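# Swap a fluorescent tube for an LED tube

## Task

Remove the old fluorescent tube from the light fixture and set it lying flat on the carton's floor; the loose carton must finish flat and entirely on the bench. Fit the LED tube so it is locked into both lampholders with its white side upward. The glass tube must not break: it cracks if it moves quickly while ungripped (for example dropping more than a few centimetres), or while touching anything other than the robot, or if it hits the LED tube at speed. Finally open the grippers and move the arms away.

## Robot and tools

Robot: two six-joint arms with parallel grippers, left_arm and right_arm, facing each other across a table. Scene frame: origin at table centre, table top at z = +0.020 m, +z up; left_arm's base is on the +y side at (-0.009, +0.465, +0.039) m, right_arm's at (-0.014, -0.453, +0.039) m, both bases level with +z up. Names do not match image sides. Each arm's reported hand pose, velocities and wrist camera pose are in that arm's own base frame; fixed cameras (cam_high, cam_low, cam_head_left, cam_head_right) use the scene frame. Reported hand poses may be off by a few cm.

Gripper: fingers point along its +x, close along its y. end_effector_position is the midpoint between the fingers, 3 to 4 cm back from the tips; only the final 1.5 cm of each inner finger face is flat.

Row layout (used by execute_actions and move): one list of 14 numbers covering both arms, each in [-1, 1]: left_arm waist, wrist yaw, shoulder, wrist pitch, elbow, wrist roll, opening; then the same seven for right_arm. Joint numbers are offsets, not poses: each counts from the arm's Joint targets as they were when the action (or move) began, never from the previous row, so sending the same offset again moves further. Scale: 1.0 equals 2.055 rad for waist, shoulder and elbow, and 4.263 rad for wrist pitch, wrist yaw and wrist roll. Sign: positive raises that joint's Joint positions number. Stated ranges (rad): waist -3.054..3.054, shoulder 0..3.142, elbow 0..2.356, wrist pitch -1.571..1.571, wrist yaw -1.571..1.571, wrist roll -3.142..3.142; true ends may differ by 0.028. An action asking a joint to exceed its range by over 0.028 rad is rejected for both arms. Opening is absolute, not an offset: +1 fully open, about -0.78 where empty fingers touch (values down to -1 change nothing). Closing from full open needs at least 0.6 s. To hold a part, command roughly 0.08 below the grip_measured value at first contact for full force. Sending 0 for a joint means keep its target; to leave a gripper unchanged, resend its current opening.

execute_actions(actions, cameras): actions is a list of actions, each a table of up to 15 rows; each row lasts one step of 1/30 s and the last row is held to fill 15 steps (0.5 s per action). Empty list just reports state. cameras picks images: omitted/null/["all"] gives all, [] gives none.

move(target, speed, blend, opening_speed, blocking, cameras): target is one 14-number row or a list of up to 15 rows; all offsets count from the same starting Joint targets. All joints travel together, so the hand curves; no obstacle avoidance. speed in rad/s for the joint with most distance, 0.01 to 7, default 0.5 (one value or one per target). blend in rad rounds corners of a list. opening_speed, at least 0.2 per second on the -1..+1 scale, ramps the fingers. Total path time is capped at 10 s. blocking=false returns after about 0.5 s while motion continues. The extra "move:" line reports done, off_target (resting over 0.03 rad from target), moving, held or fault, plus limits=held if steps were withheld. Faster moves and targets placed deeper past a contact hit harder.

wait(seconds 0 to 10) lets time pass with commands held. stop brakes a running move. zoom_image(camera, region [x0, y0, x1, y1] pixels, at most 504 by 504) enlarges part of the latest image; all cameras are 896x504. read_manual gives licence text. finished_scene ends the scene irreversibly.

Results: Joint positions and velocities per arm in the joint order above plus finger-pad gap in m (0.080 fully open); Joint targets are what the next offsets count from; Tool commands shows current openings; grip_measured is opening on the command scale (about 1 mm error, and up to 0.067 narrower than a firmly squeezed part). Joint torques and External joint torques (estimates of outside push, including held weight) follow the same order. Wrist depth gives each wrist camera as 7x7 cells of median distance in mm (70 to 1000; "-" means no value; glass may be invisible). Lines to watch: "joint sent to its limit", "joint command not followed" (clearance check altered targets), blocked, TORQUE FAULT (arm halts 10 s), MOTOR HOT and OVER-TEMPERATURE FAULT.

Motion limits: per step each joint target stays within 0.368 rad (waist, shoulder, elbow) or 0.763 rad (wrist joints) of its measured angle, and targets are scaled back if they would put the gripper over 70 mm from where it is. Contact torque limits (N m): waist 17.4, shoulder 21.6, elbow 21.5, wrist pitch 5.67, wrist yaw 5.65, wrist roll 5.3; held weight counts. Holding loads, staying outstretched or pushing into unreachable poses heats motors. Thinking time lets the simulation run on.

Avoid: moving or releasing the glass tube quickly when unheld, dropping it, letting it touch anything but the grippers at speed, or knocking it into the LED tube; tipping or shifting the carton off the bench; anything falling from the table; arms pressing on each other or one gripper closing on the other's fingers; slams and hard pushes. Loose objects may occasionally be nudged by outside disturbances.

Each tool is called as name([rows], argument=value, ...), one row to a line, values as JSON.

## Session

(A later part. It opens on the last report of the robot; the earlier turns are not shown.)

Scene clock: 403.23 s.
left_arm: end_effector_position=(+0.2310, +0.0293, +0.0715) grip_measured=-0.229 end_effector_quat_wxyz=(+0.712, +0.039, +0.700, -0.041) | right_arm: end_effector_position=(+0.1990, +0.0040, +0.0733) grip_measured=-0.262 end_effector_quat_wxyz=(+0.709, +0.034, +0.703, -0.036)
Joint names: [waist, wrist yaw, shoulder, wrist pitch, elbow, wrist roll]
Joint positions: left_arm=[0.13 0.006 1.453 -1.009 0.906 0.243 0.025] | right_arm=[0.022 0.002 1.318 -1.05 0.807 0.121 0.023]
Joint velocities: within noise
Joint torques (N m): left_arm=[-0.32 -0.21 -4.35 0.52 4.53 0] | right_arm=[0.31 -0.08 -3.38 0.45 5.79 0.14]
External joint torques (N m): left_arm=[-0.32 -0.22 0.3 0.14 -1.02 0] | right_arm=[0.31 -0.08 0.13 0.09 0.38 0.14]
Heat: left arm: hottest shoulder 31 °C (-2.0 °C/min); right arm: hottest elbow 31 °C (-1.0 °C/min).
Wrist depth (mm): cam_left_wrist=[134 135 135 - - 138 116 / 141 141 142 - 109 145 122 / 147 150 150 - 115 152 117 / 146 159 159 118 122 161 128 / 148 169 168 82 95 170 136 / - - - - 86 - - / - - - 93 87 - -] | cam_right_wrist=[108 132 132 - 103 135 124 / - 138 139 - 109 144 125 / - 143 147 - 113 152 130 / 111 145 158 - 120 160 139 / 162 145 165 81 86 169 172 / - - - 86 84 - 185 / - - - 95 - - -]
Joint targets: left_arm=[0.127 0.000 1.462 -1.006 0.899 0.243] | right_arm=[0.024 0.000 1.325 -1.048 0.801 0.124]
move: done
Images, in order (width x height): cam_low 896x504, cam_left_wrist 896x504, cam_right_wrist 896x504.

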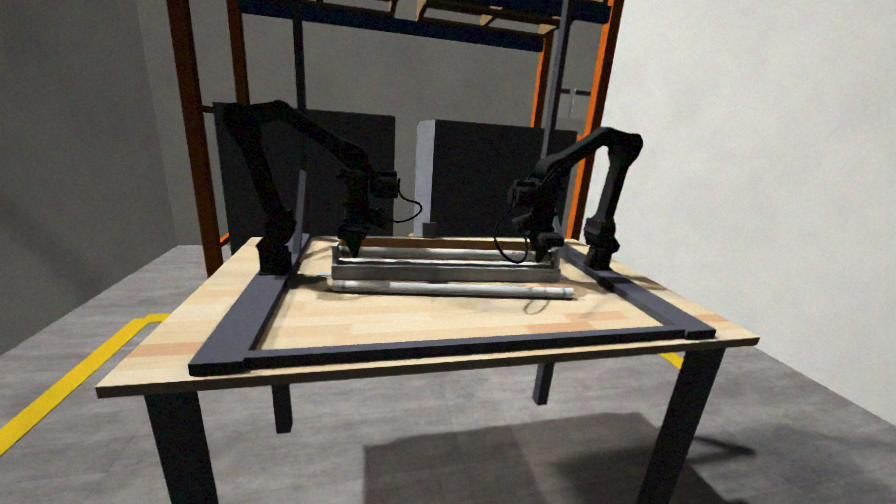

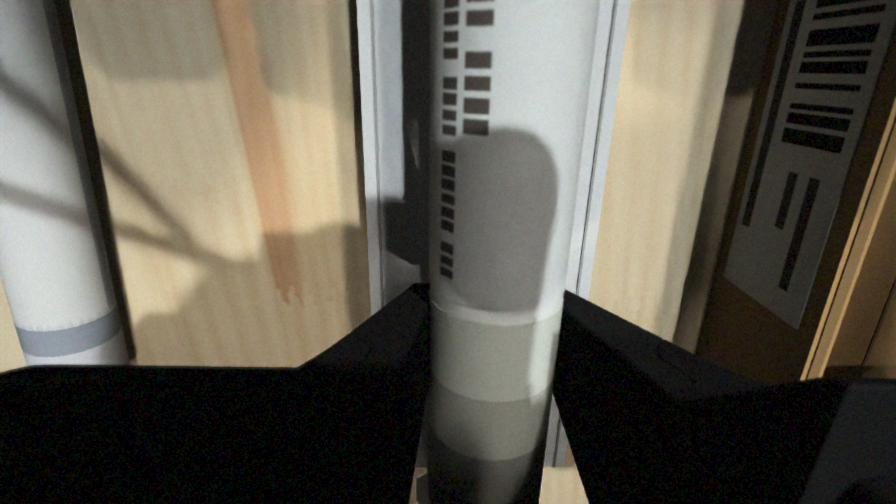

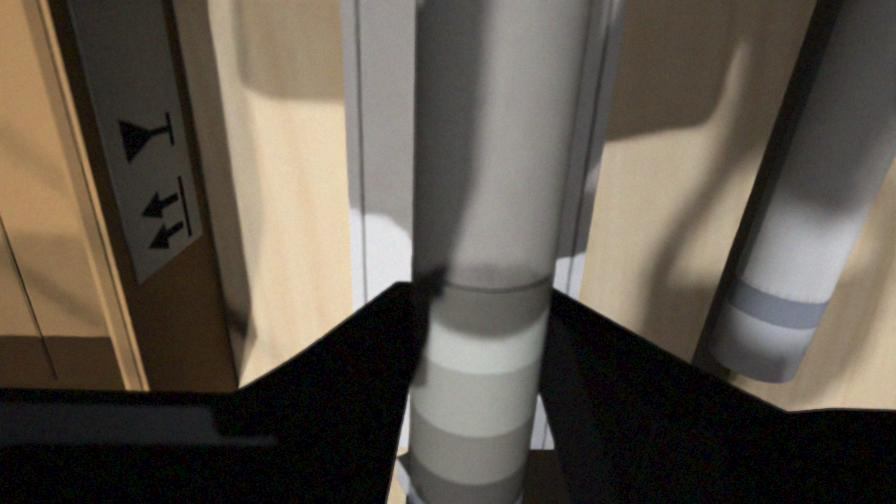

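move([
  [0,0,0,0,0,0,-0.32,0,0,0,0,0,0,-0.36],
  [0.0601,0.0382,0.0274,-0.0113,0.0194,0.0302,-0.32,-0.0750,-0.0409,-0.0007,0.0016,-0.0059,-0.0363,-0.36],
  [0.1135,0.0724,0.0687,-0.0264,0.0422,0.0608,-0.32,-0.1473,-0.0805,0.0193,-0.0021,-0.0073,-0.0737,-0.36],
], speed=0.3, blend=[0, 0.05, 0])

Scene clock: 534.10 s.
left_arm: end_effector_position=(+0.2307, +0.0361, +0.0697) grip_measured=-0.229 end_effector_quat_wxyz=(+0.694, -0.082, +0.697, -0.162) | right_arm: end_effector_position=(+0.1985, -0.0033, +0.0720) grip_measured=-0.262 end_effector_quat_wxyz=(+0.706, +0.154, +0.686, +0.088)
Joint names: [waist, wrist yaw, shoulder, wrist pitch, elbow, wrist roll]
Joint positions: left_arm=[0.356 0.315 1.587 -1.118 0.985 0.494 0.025] | right_arm=[-0.273 -0.342 1.356 -1.059 0.792 -0.188 0.023]
Joint velocities: within noise
Joint torques (N m): left_arm=[0.37 0.02 -4.23 0.07 5.18 0.3] | right_arm=[-0.43 -0.25 -3.2 0.37 5.46 -0.11]
External joint torques (N m): left_arm=[0.37 -0.21 1.07 -0.01 0.04 0.28] | right_arm=[-0.46 -0.03 0.37 0.12 0.3 -0.09]
Heat: left arm: hottest shoulder 30 °C (+0.0 °C/min); right arm: hottest elbow 30 °C (+0.0 °C/min).
Wrist depth (mm): cam_left_wrist=[- 115 94 - 157 135 186 / 113 121 100 - 167 148 195 / 119 126 105 - 173 153 206 / 124 132 115 111 181 163 216 / 130 139 146 82 86 176 222 / - - - - 86 - - / - - - 93 87 - -] | cam_right_wrist=[176 127 152 - 95 117 112 / 190 133 160 - - 124 118 / 204 142 169 - 104 131 123 / 213 197 177 - 107 139 128 / 204 202 160 81 83 146 134 / - - - 86 84 - 142 / - - - 96 - - -]
Joint targets: left_arm=[0.360 0.309 1.603 -1.119 0.985 0.502] | right_arm=[-0.279 -0.343 1.364 -1.057 0.786 -0.190]
move: done

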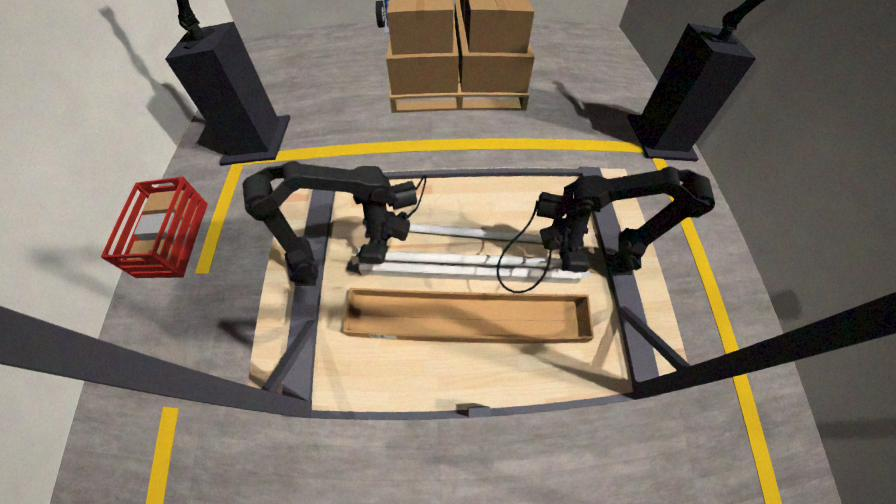

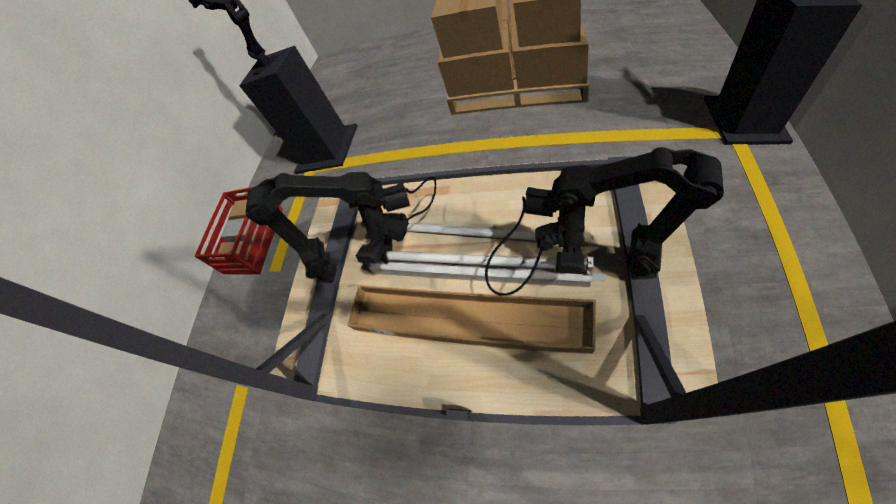

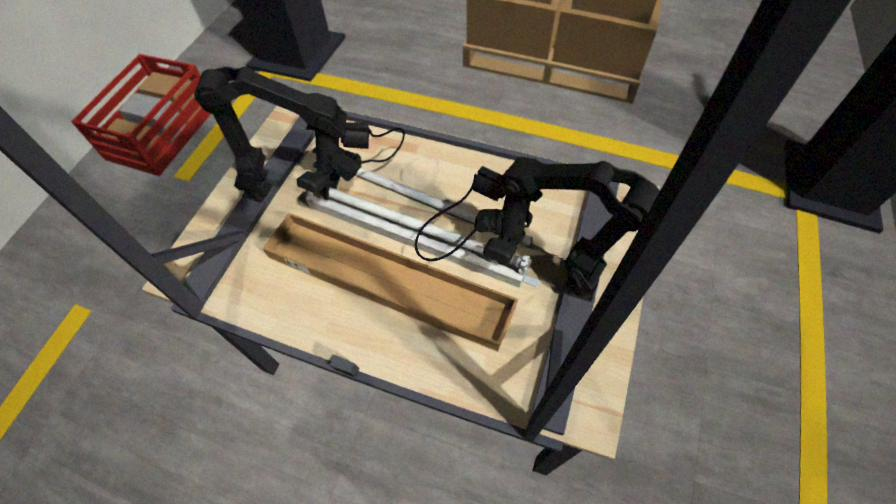

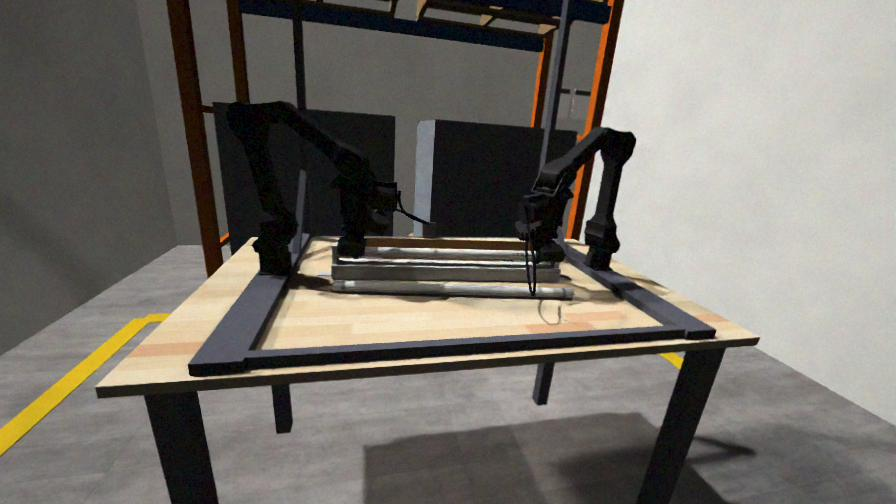

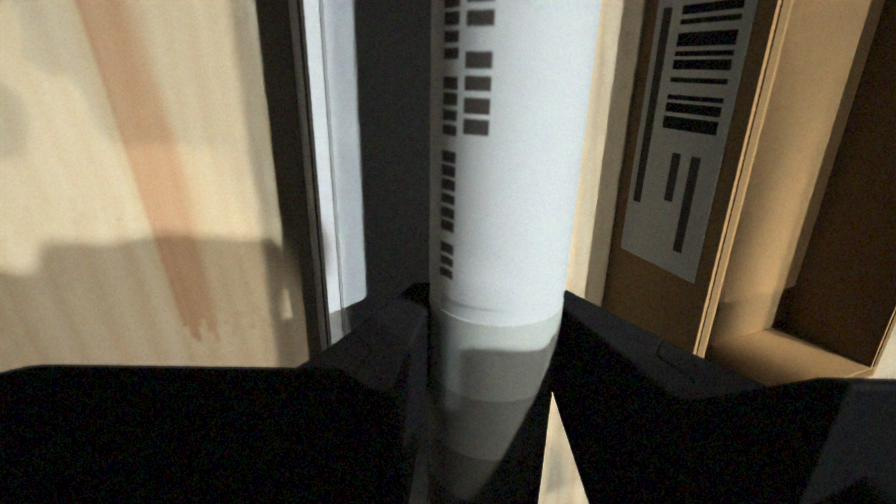

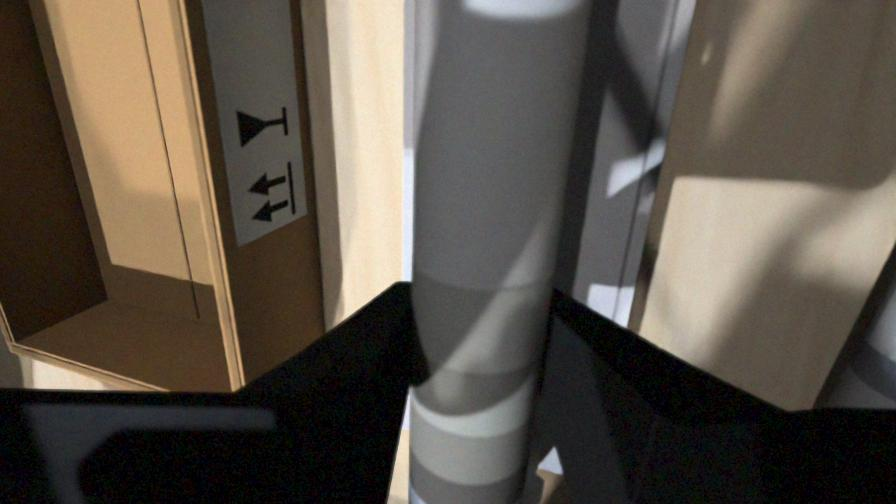

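move([
  [0.0452,0.0296,0.0524,-0.0192,0.0258,0.0315,-0.32,-0.0646,-0.0359,0.0393,-0.0085,0.0033,-0.0389,-0.36],
  [0.0819,0.0542,0.1131,-0.0423,0.0539,0.0641,-0.32,-0.1186,-0.0664,0.0953,-0.0221,0.0114,-0.0799,-0.36],
], speed=0.35, blend=[0.05, 0])

zoom_image(camera="cam_head_left", region=[330, 200, 630, 360])

Scene clock: 543.33 s.
left_arm: end_effector_position=(+0.2307, +0.0422, +0.0656) grip_measured=-0.229 end_effector_quat_wxyz=(+0.652, -0.202, +0.675, -0.280) | right_arm: end_effector_position=(+0.1968, -0.0097, +0.0669) grip_measured=-0.262 end_effector_quat_wxyz=(+0.679, +0.273, +0.648, +0.210)
Joint names: [waist, wrist yaw, shoulder, wrist pitch, elbow, wrist roll]
Joint positions: left_arm=[0.521 0.547 1.818 -1.301 1.092 0.769 0.025] | right_arm=[-0.517 -0.632 1.548 -1.15 0.808 -0.528 0.023]
Joint velocities: within noise
Joint torques (N m): left_arm=[0.63 0.09 -5.2 -0.13 4.81 0.23] | right_arm=[-0.43 -0.13 -3.4 -0.17 5.7 -0.14]
External joint torques (N m): left_arm=[0.65 -0.24 1.04 0.27 0.44 0.19] | right_arm=[-0.44 0.23 0.85 -0.01 1.26 -0.11]
Heat: left arm: hottest shoulder 30 °C (+0.0 °C/min); right arm: hottest elbow 30 °C (+0.0 °C/min).
Wrist depth (mm): cam_left_wrist=[- 99 84 - 147 225 - / - 103 89 - 159 238 - / 100 108 93 - 155 259 - / 104 114 103 107 171 281 - / 108 119 109 81 86 409 417 / - - - - 86 - - / - - - 94 87 - -] | cam_right_wrist=[- 218 142 - 92 82 98 / - 231 151 - 96 90 105 / - 244 161 - 98 93 107 / - 256 174 - 101 110 109 / - 385 216 81 86 122 111 / - - - 87 84 - 117 / - - - 96 - - -]
Joint targets: left_arm=[0.528 0.540 1.836 -1.299 1.096 0.775] | right_arm=[-0.523 -0.626 1.560 -1.151 0.809 -0.530]
move: done

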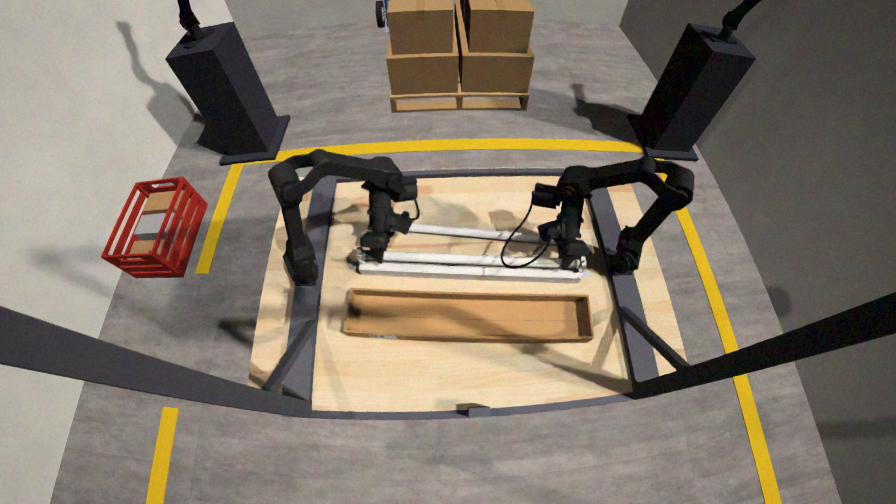

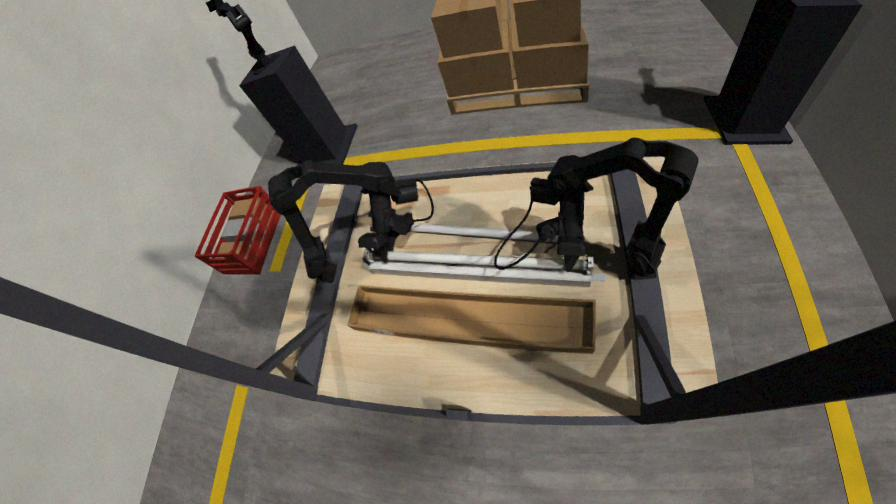

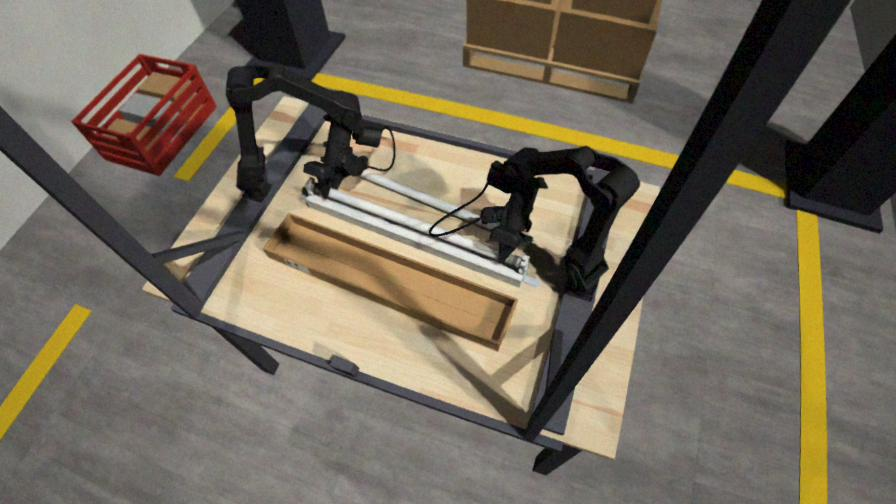

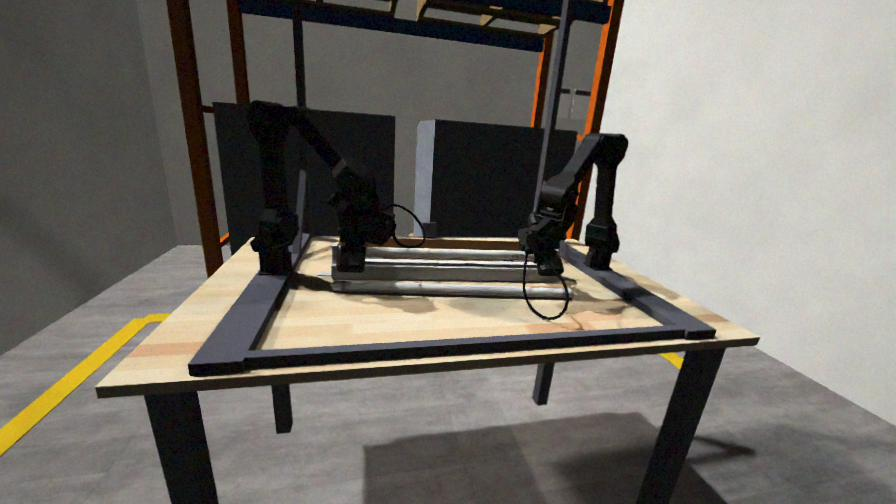

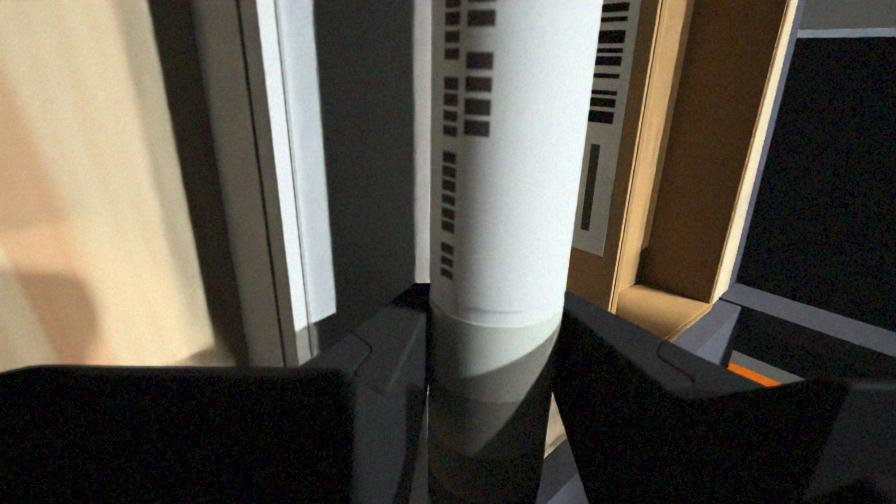

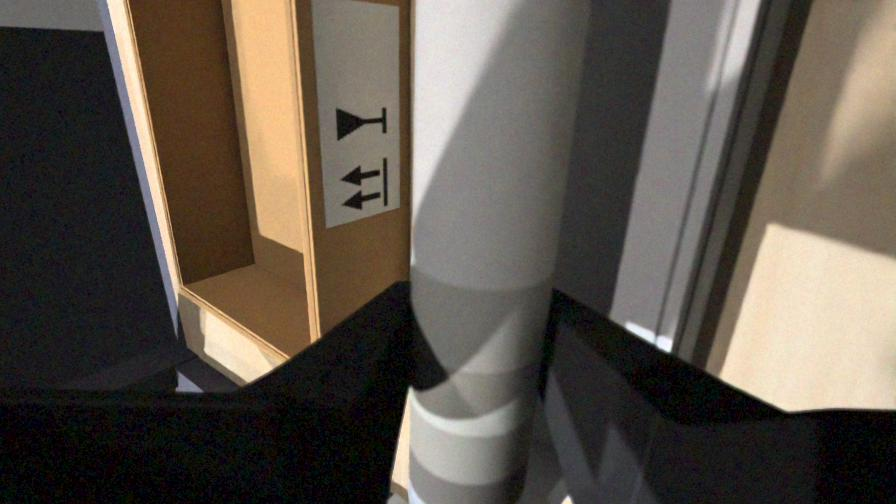

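Scaled by 1.680 from the camera's 896x504 image, which has a finer 1280x720 frame.

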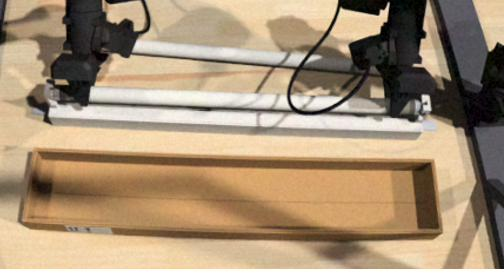

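move([
  [0,0,0,0,0,0,-0.03,0,0,0,0,0,0,-0.06],
  [-0.0364,-0.0247,-0.0609,0.0231,-0.0279,-0.0325,-0.03,0.0543,0.0305,-0.0558,0.0135,-0.0079,0.0408,-0.06],
  [-0.0817,-0.0542,-0.1133,0.0423,-0.0537,-0.0640,-0.03,0.1188,0.0663,-0.0950,0.0221,-0.0111,0.0797,-0.06],
  [-0.1350,-0.0885,-0.1545,0.0574,-0.0765,-0.0946,-0.03,0.1911,0.1059,-0.1150,0.0257,-0.0098,0.1171,-0.06],
  [-0.1952,-0.1267,-0.1818,0.0683,-0.0957,-0.1248,-0.03,0.2663,0.1468,-0.1142,0.0242,-0.0038,0.1535,-0.06],
  [-0.2592,-0.1673,-0.1930,0.0749,-0.1109,-0.1553,-0.03,0.3387,0.1863,-0.0939,0.0184,0.0059,0.1893,-0.06],
], speed=0.5, blend=[0, 0.05, 0.05, 0.05, 0.05, 0], opening_speed=0.6, cameras=["cam_head_left","cam_left_wrist","cam_right_wrist"])

Scene clock: 608.20 s.
left_arm: end_effector_position=(+0.2296, +0.0248, +0.0667) grip_measured=-0.033 end_effector_quat_wxyz=(+0.705, +0.100, +0.702, +0.018) | right_arm: end_effector_position=(+0.1954, +0.0086, +0.0689) grip_measured=-0.063 end_effector_quat_wxyz=(+0.699, -0.026, +0.708, -0.095)
Joint names: [waist, wrist yaw, shoulder, wrist pitch, elbow, wrist roll]
Joint positions: left_arm=[-0.001 -0.167 1.45 -0.982 0.876 0.117 0.034] | right_arm=[0.17 0.164 1.36 -1.072 0.81 0.273 0.032]
Joint velocities: within noise
Joint torques (N m): left_arm=[-0.48 -0.36 -7.04 0.52 4.48 -0.12] | right_arm=[0.21 0.27 -3.52 0.17 7.75 0.13]
External joint torques (N m): left_arm=[-0.46 -0.26 -2.51 0.16 -0.94 -0.11] | right_arm=[0.21 0.16 0.13 -0.06 2.54 0.12]
Heat: left arm: hottest shoulder 31 °C (+1.0 °C/min); right arm: hottest elbow 30 °C (+0.0 °C/min).
Wrist depth (mm): cam_left_wrist=[130 144 138 - - 123 119 / 135 151 147 - 99 130 124 / 142 160 156 - 106 137 125 / 150 170 167 73 113 146 123 / 195 179 174 79 95 154 122 / - - - 82 87 - - / - - - - 88 - -] | cam_right_wrist=[115 118 92 - 139 142 129 / 119 125 99 - - 150 134 / 120 131 132 - 155 157 171 / - 140 143 - 165 157 187 / - 147 92 75 87 173 204 / - - - 81 80 - 222 / - - - 87 - - -]
Joint targets: left_arm=[-0.005 -0.174 1.439 -0.980 0.868 0.113] | right_arm=[0.174 0.168 1.367 -1.073 0.822 0.277]
move: done
Images, in order (width x height): cam_head_left 896x504, cam_left_wrist 896x504, cam_right_wrist 896x504.

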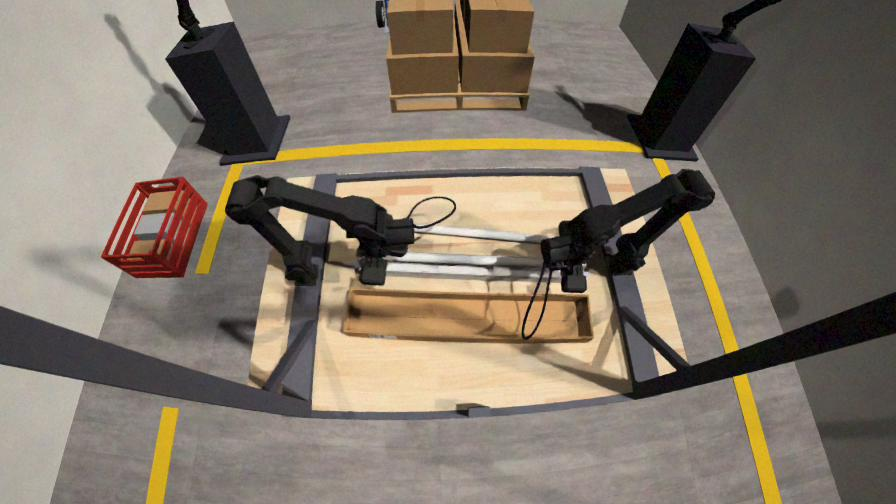

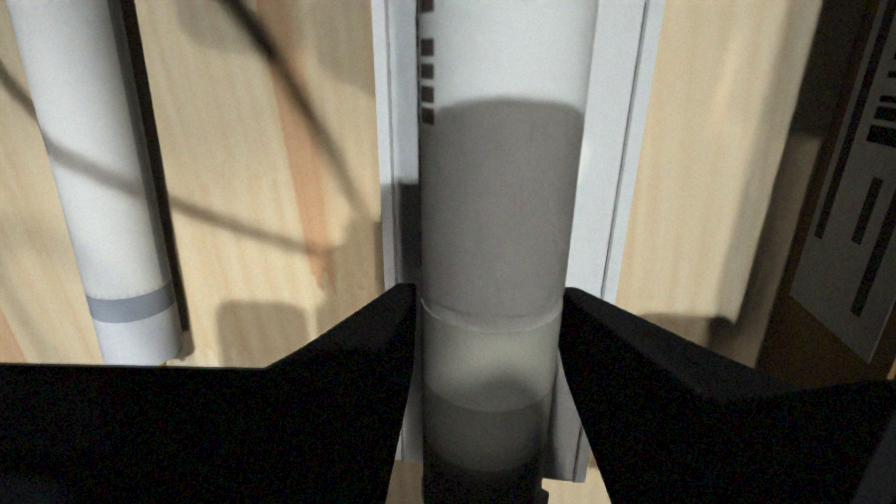

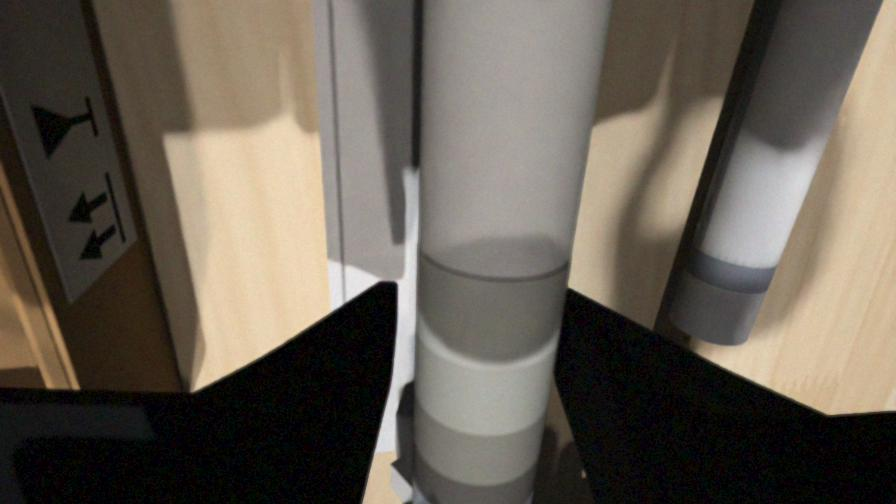

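move([
  [0,0,0,0,0,0,-0.32,0,0,0,0,0,0,-0.36],
  [0.0640,0.0406,0.0112,-0.0066,0.0152,0.0305,-0.32,-0.0724,-0.0395,-0.0203,0.0058,-0.0097,-0.0358,-0.36],
  [0.1242,0.0788,0.0385,-0.0175,0.0344,0.0607,-0.32,-0.1476,-0.0804,-0.0211,0.0073,-0.0157,-0.0722,-0.36],
  [0.1775,0.1131,0.0797,-0.0326,0.0572,0.0913,-0.32,-0.2199,-0.1200,-0.0011,0.0037,-0.0170,-0.1096,-0.36],
  [0.2228,0.1426,0.1321,-0.0518,0.0830,0.1228,-0.32,-0.2844,-0.1558,0.0381,-0.0049,-0.0138,-0.1485,-0.36],
  [0.2592,0.1673,0.1930,-0.0749,0.1109,0.1553,-0.32,-0.3387,-0.1863,0.0939,-0.0184,-0.0059,-0.1893,-0.36],
], speed=0.35, blend=[0, 0.05, 0.05, 0.05, 0.05, 0], opening_speed=0.6)

zoom_image(camera="cam_high", region=[250, 120, 560, 320])

zoom_image(camera="cam_head_right", region=[340, 220, 620, 320])

Scene clock: 633.70 s.
left_arm: end_effector_position=(+0.2283, +0.0406, +0.0627) grip_measured=-0.251 end_effector_quat_wxyz=(+0.647, -0.201, +0.680, -0.282) | right_arm: end_effector_position=(+0.1943, -0.0071, +0.0642) grip_measured=-0.276 end_effector_quat_wxyz=(+0.674, +0.271, +0.653, +0.213)
Joint names: [waist, wrist yaw, shoulder, wrist pitch, elbow, wrist roll]
Joint positions: left_arm=[0.516 0.54 1.823 -1.299 1.083 0.769 0.024] | right_arm=[-0.508 -0.627 1.553 -1.148 0.799 -0.529 0.023]
Joint velocities: within noise
Joint torques (N m): left_arm=[1.14 0.39 -5.8 -0.36 5.7 0.26] | right_arm=[-1.22 -0.37 -3.93 -0.43 6.81 -0.09]
External joint torques (N m): left_arm=[1.1 0.07 0.47 0.06 1.38 0.23] | right_arm=[-1.24 -0.01 0.31 -0.25 2.42 -0.06]
Heat: left arm: hottest shoulder 32 °C (+2.0 °C/min); right arm: hottest elbow 33 °C (+3.0 °C/min).
Wrist depth (mm): cam_left_wrist=[- 86 79 - - 220 - / - 98 84 - - 231 - / 97 103 89 - 158 250 - / 101 108 95 75 164 274 - / 105 115 97 78 174 394 400 / - - - - 85 - - / - - - 89 84 - -] | cam_right_wrist=[- 215 137 - - 77 94 / - 228 146 - 92 82 97 / - 239 155 - 96 88 103 / - 250 164 - 100 94 106 / - 390 166 75 85 101 109 / - - - 80 78 - 114 / - - - 87 - - -]
Joint targets: left_arm=[0.528 0.540 1.835 -1.299 1.096 0.775] | right_arm=[-0.522 -0.627 1.560 -1.151 0.809 -0.530]
move: done

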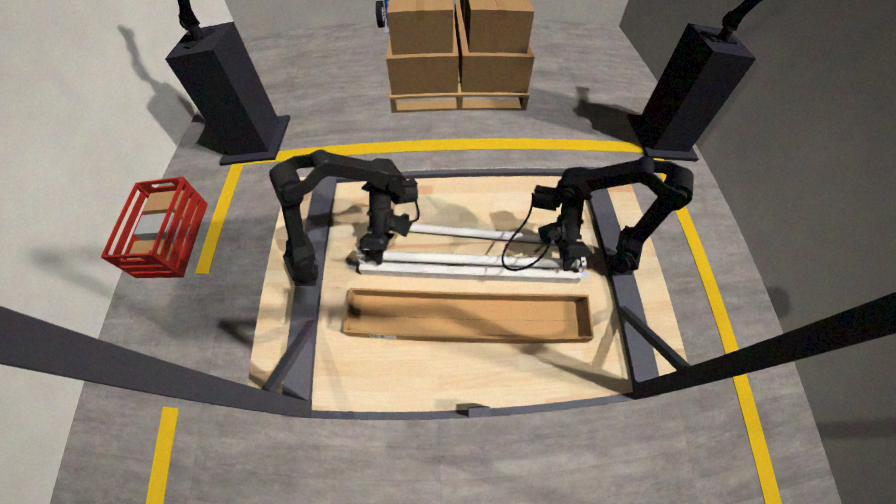

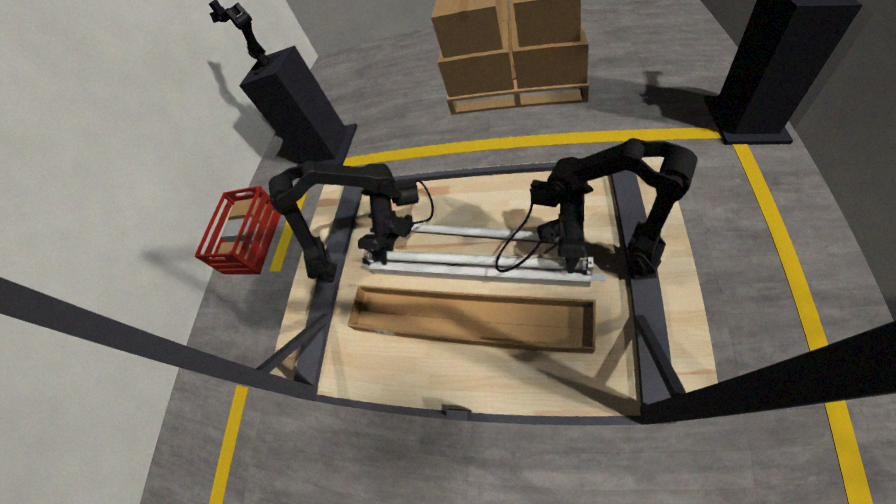

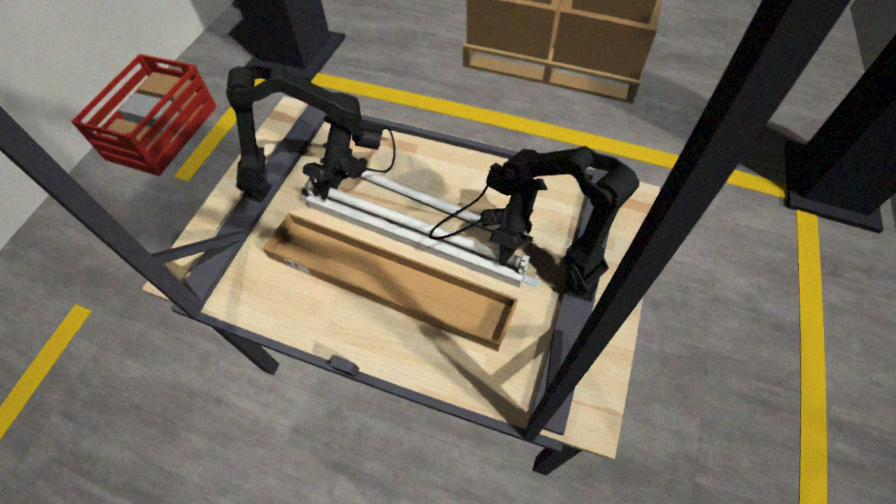

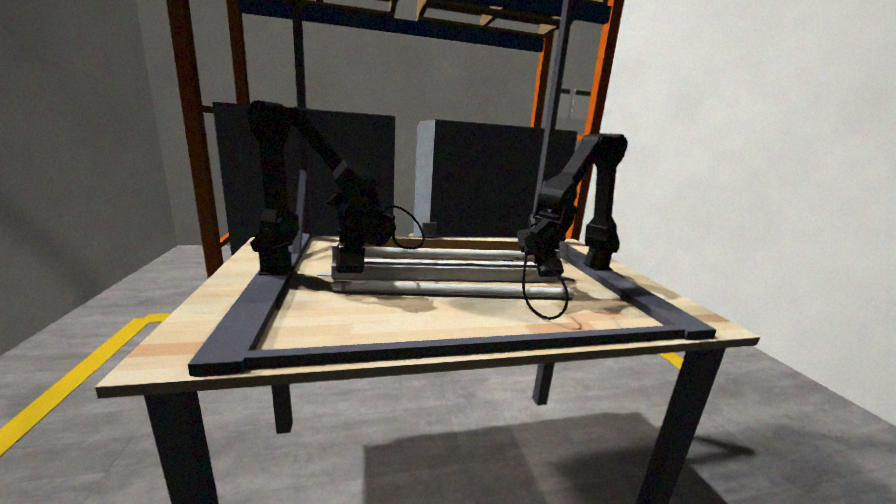

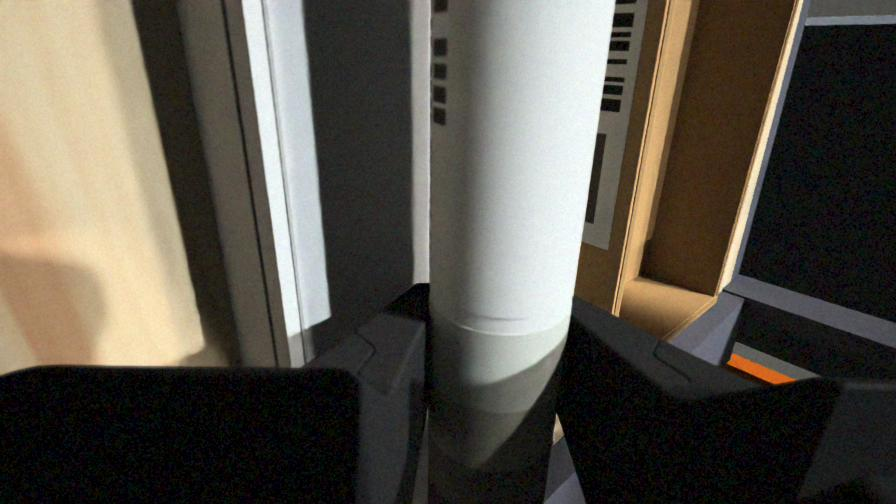

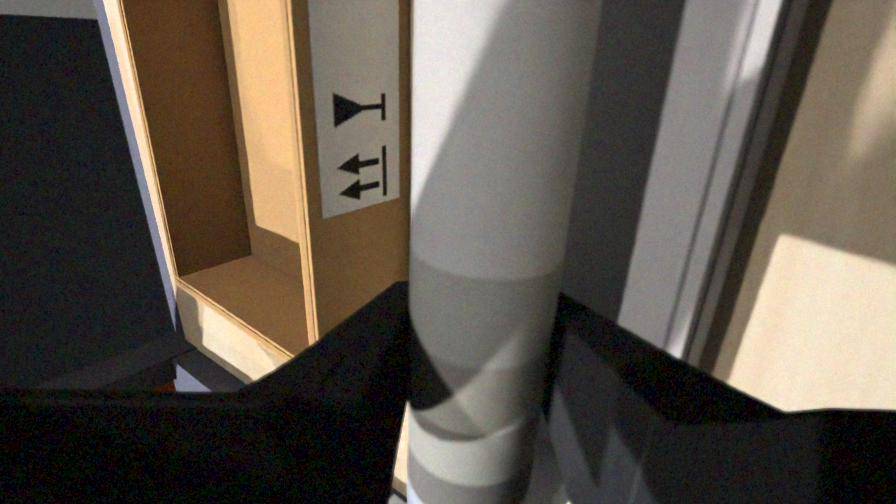

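Scaled by 1.626 from the camera's 896x504 image, which has a finer 1280x720 frame.

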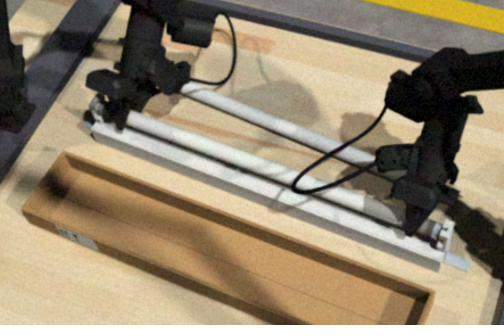

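Scaled by 1.800 from the camera's 896x504 image, which has a finer 1280x720 frame.

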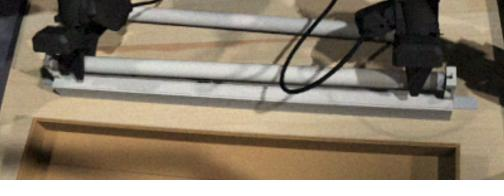

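move(target=[0,0,-0.0096,-0.0111,0.0134,0,-0.32,0,0,-0.0108,-0.0126,0.0154,0,-0.36], speed=0.1, cameras=["cam_high","cam_left_wrist","cam_right_wrist"])

zoom_image(camera="cam_high", region=[400, 180, 560, 300])

Scene clock: 659.93 s.
left_arm: end_effector_position=(+0.2289, +0.0418, +0.0650) grip_measured=-0.251 end_effector_quat_wxyz=(+0.645, -0.200, +0.682, -0.282) | right_arm: end_effector_position=(+0.1948, -0.0074, +0.0666) grip_measured=-0.276 end_effector_quat_wxyz=(+0.672, +0.268, +0.657, +0.214)
Joint names: [waist, wrist yaw, shoulder, wrist pitch, elbow, wrist roll]
Joint positions: left_arm=[0.516 0.534 1.826 -1.315 1.098 0.771 0.024] | right_arm=[-0.503 -0.621 1.555 -1.164 0.813 -0.531 0.023]
Joint velocities: within noise
Joint torques (N m): left_arm=[1.11 0.6 -8.88 -2.26 7.21 0.2] | right_arm=[-1.5 -0.58 -6.93 -2.89 8.82 0.02]
External joint torques (N m): left_arm=[1.1 0.28 -2.56 -1.82 2.87 0.16] | right_arm=[-1.51 -0.23 -2.68 -2.69 4.47 0.06]
Heat: left arm: hottest shoulder 32 °C (+2.0 °C/min); right arm: hottest elbow 34 °C (+4.0 °C/min).
Wrist depth (mm): cam_left_wrist=[- 80 79 - - 221 - / - 99 85 - - 233 - / 98 104 88 - 159 255 - / 102 108 96 74 166 273 - / 106 115 97 78 176 408 405 / - - - - 85 - - / - - - 88 85 - -] | cam_right_wrist=[- 214 135 - - 77 94 / - 227 146 - 92 83 97 / - 242 154 - 97 90 103 / - 249 167 - 100 95 107 / - 383 202 74 88 101 110 / 362 - - 81 78 - 115 / - - - 87 - - -]
Joint targets: left_arm=[0.528 0.540 1.816 -1.346 1.124 0.775] | right_arm=[-0.523 -0.626 1.538 -1.205 0.841 -0.530]
move: off_target (left_arm, right_arm); left_arm: the wrist pitch is farthest, 0.032 rad from its target; right_arm: the wrist pitch is farthest, 0.040 rad from its target
Images, in order (width x height): cam_high 896x504, cam_left_wrist 896x504, cam_right_wrist 896x504.

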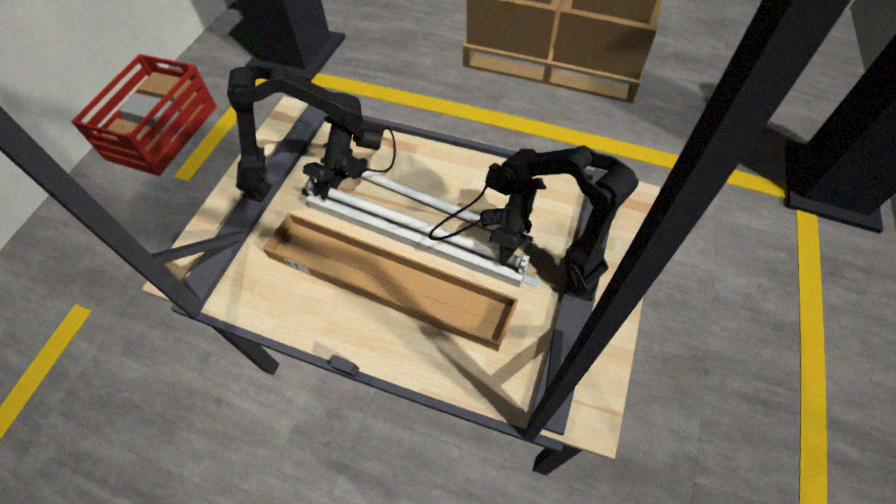

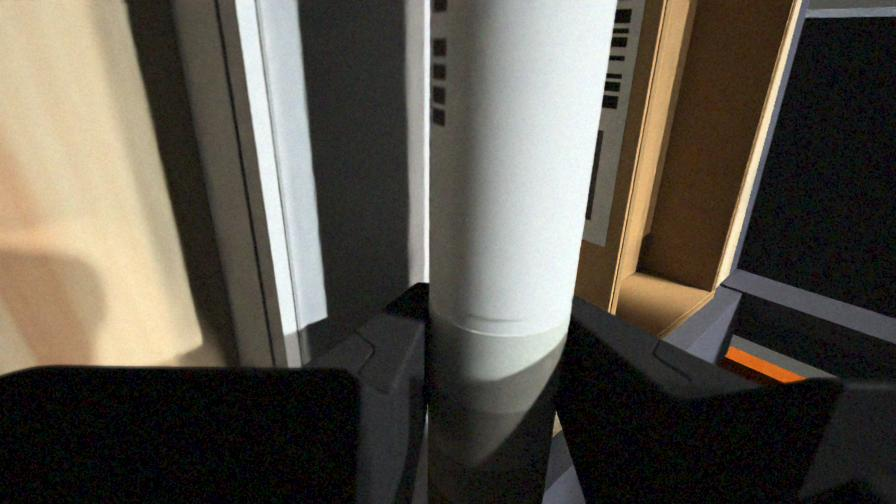

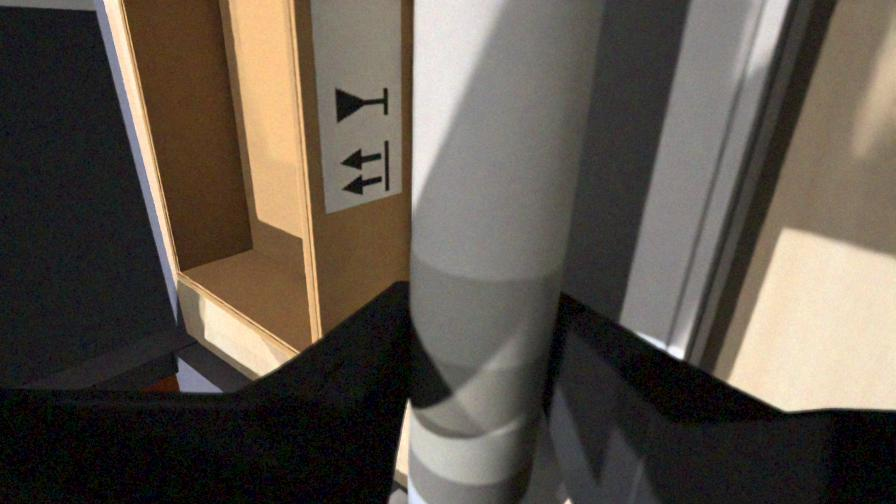

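Scaled by 3.150 from the camera's 896x504 image, which has a finer 1280x720 frame.

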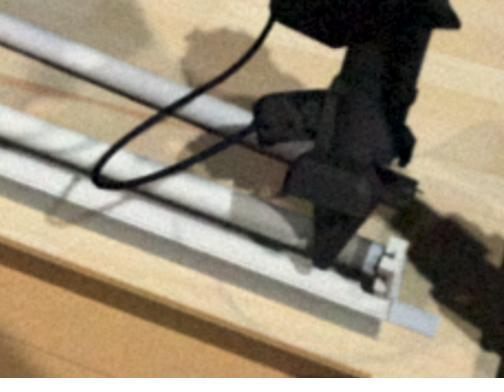

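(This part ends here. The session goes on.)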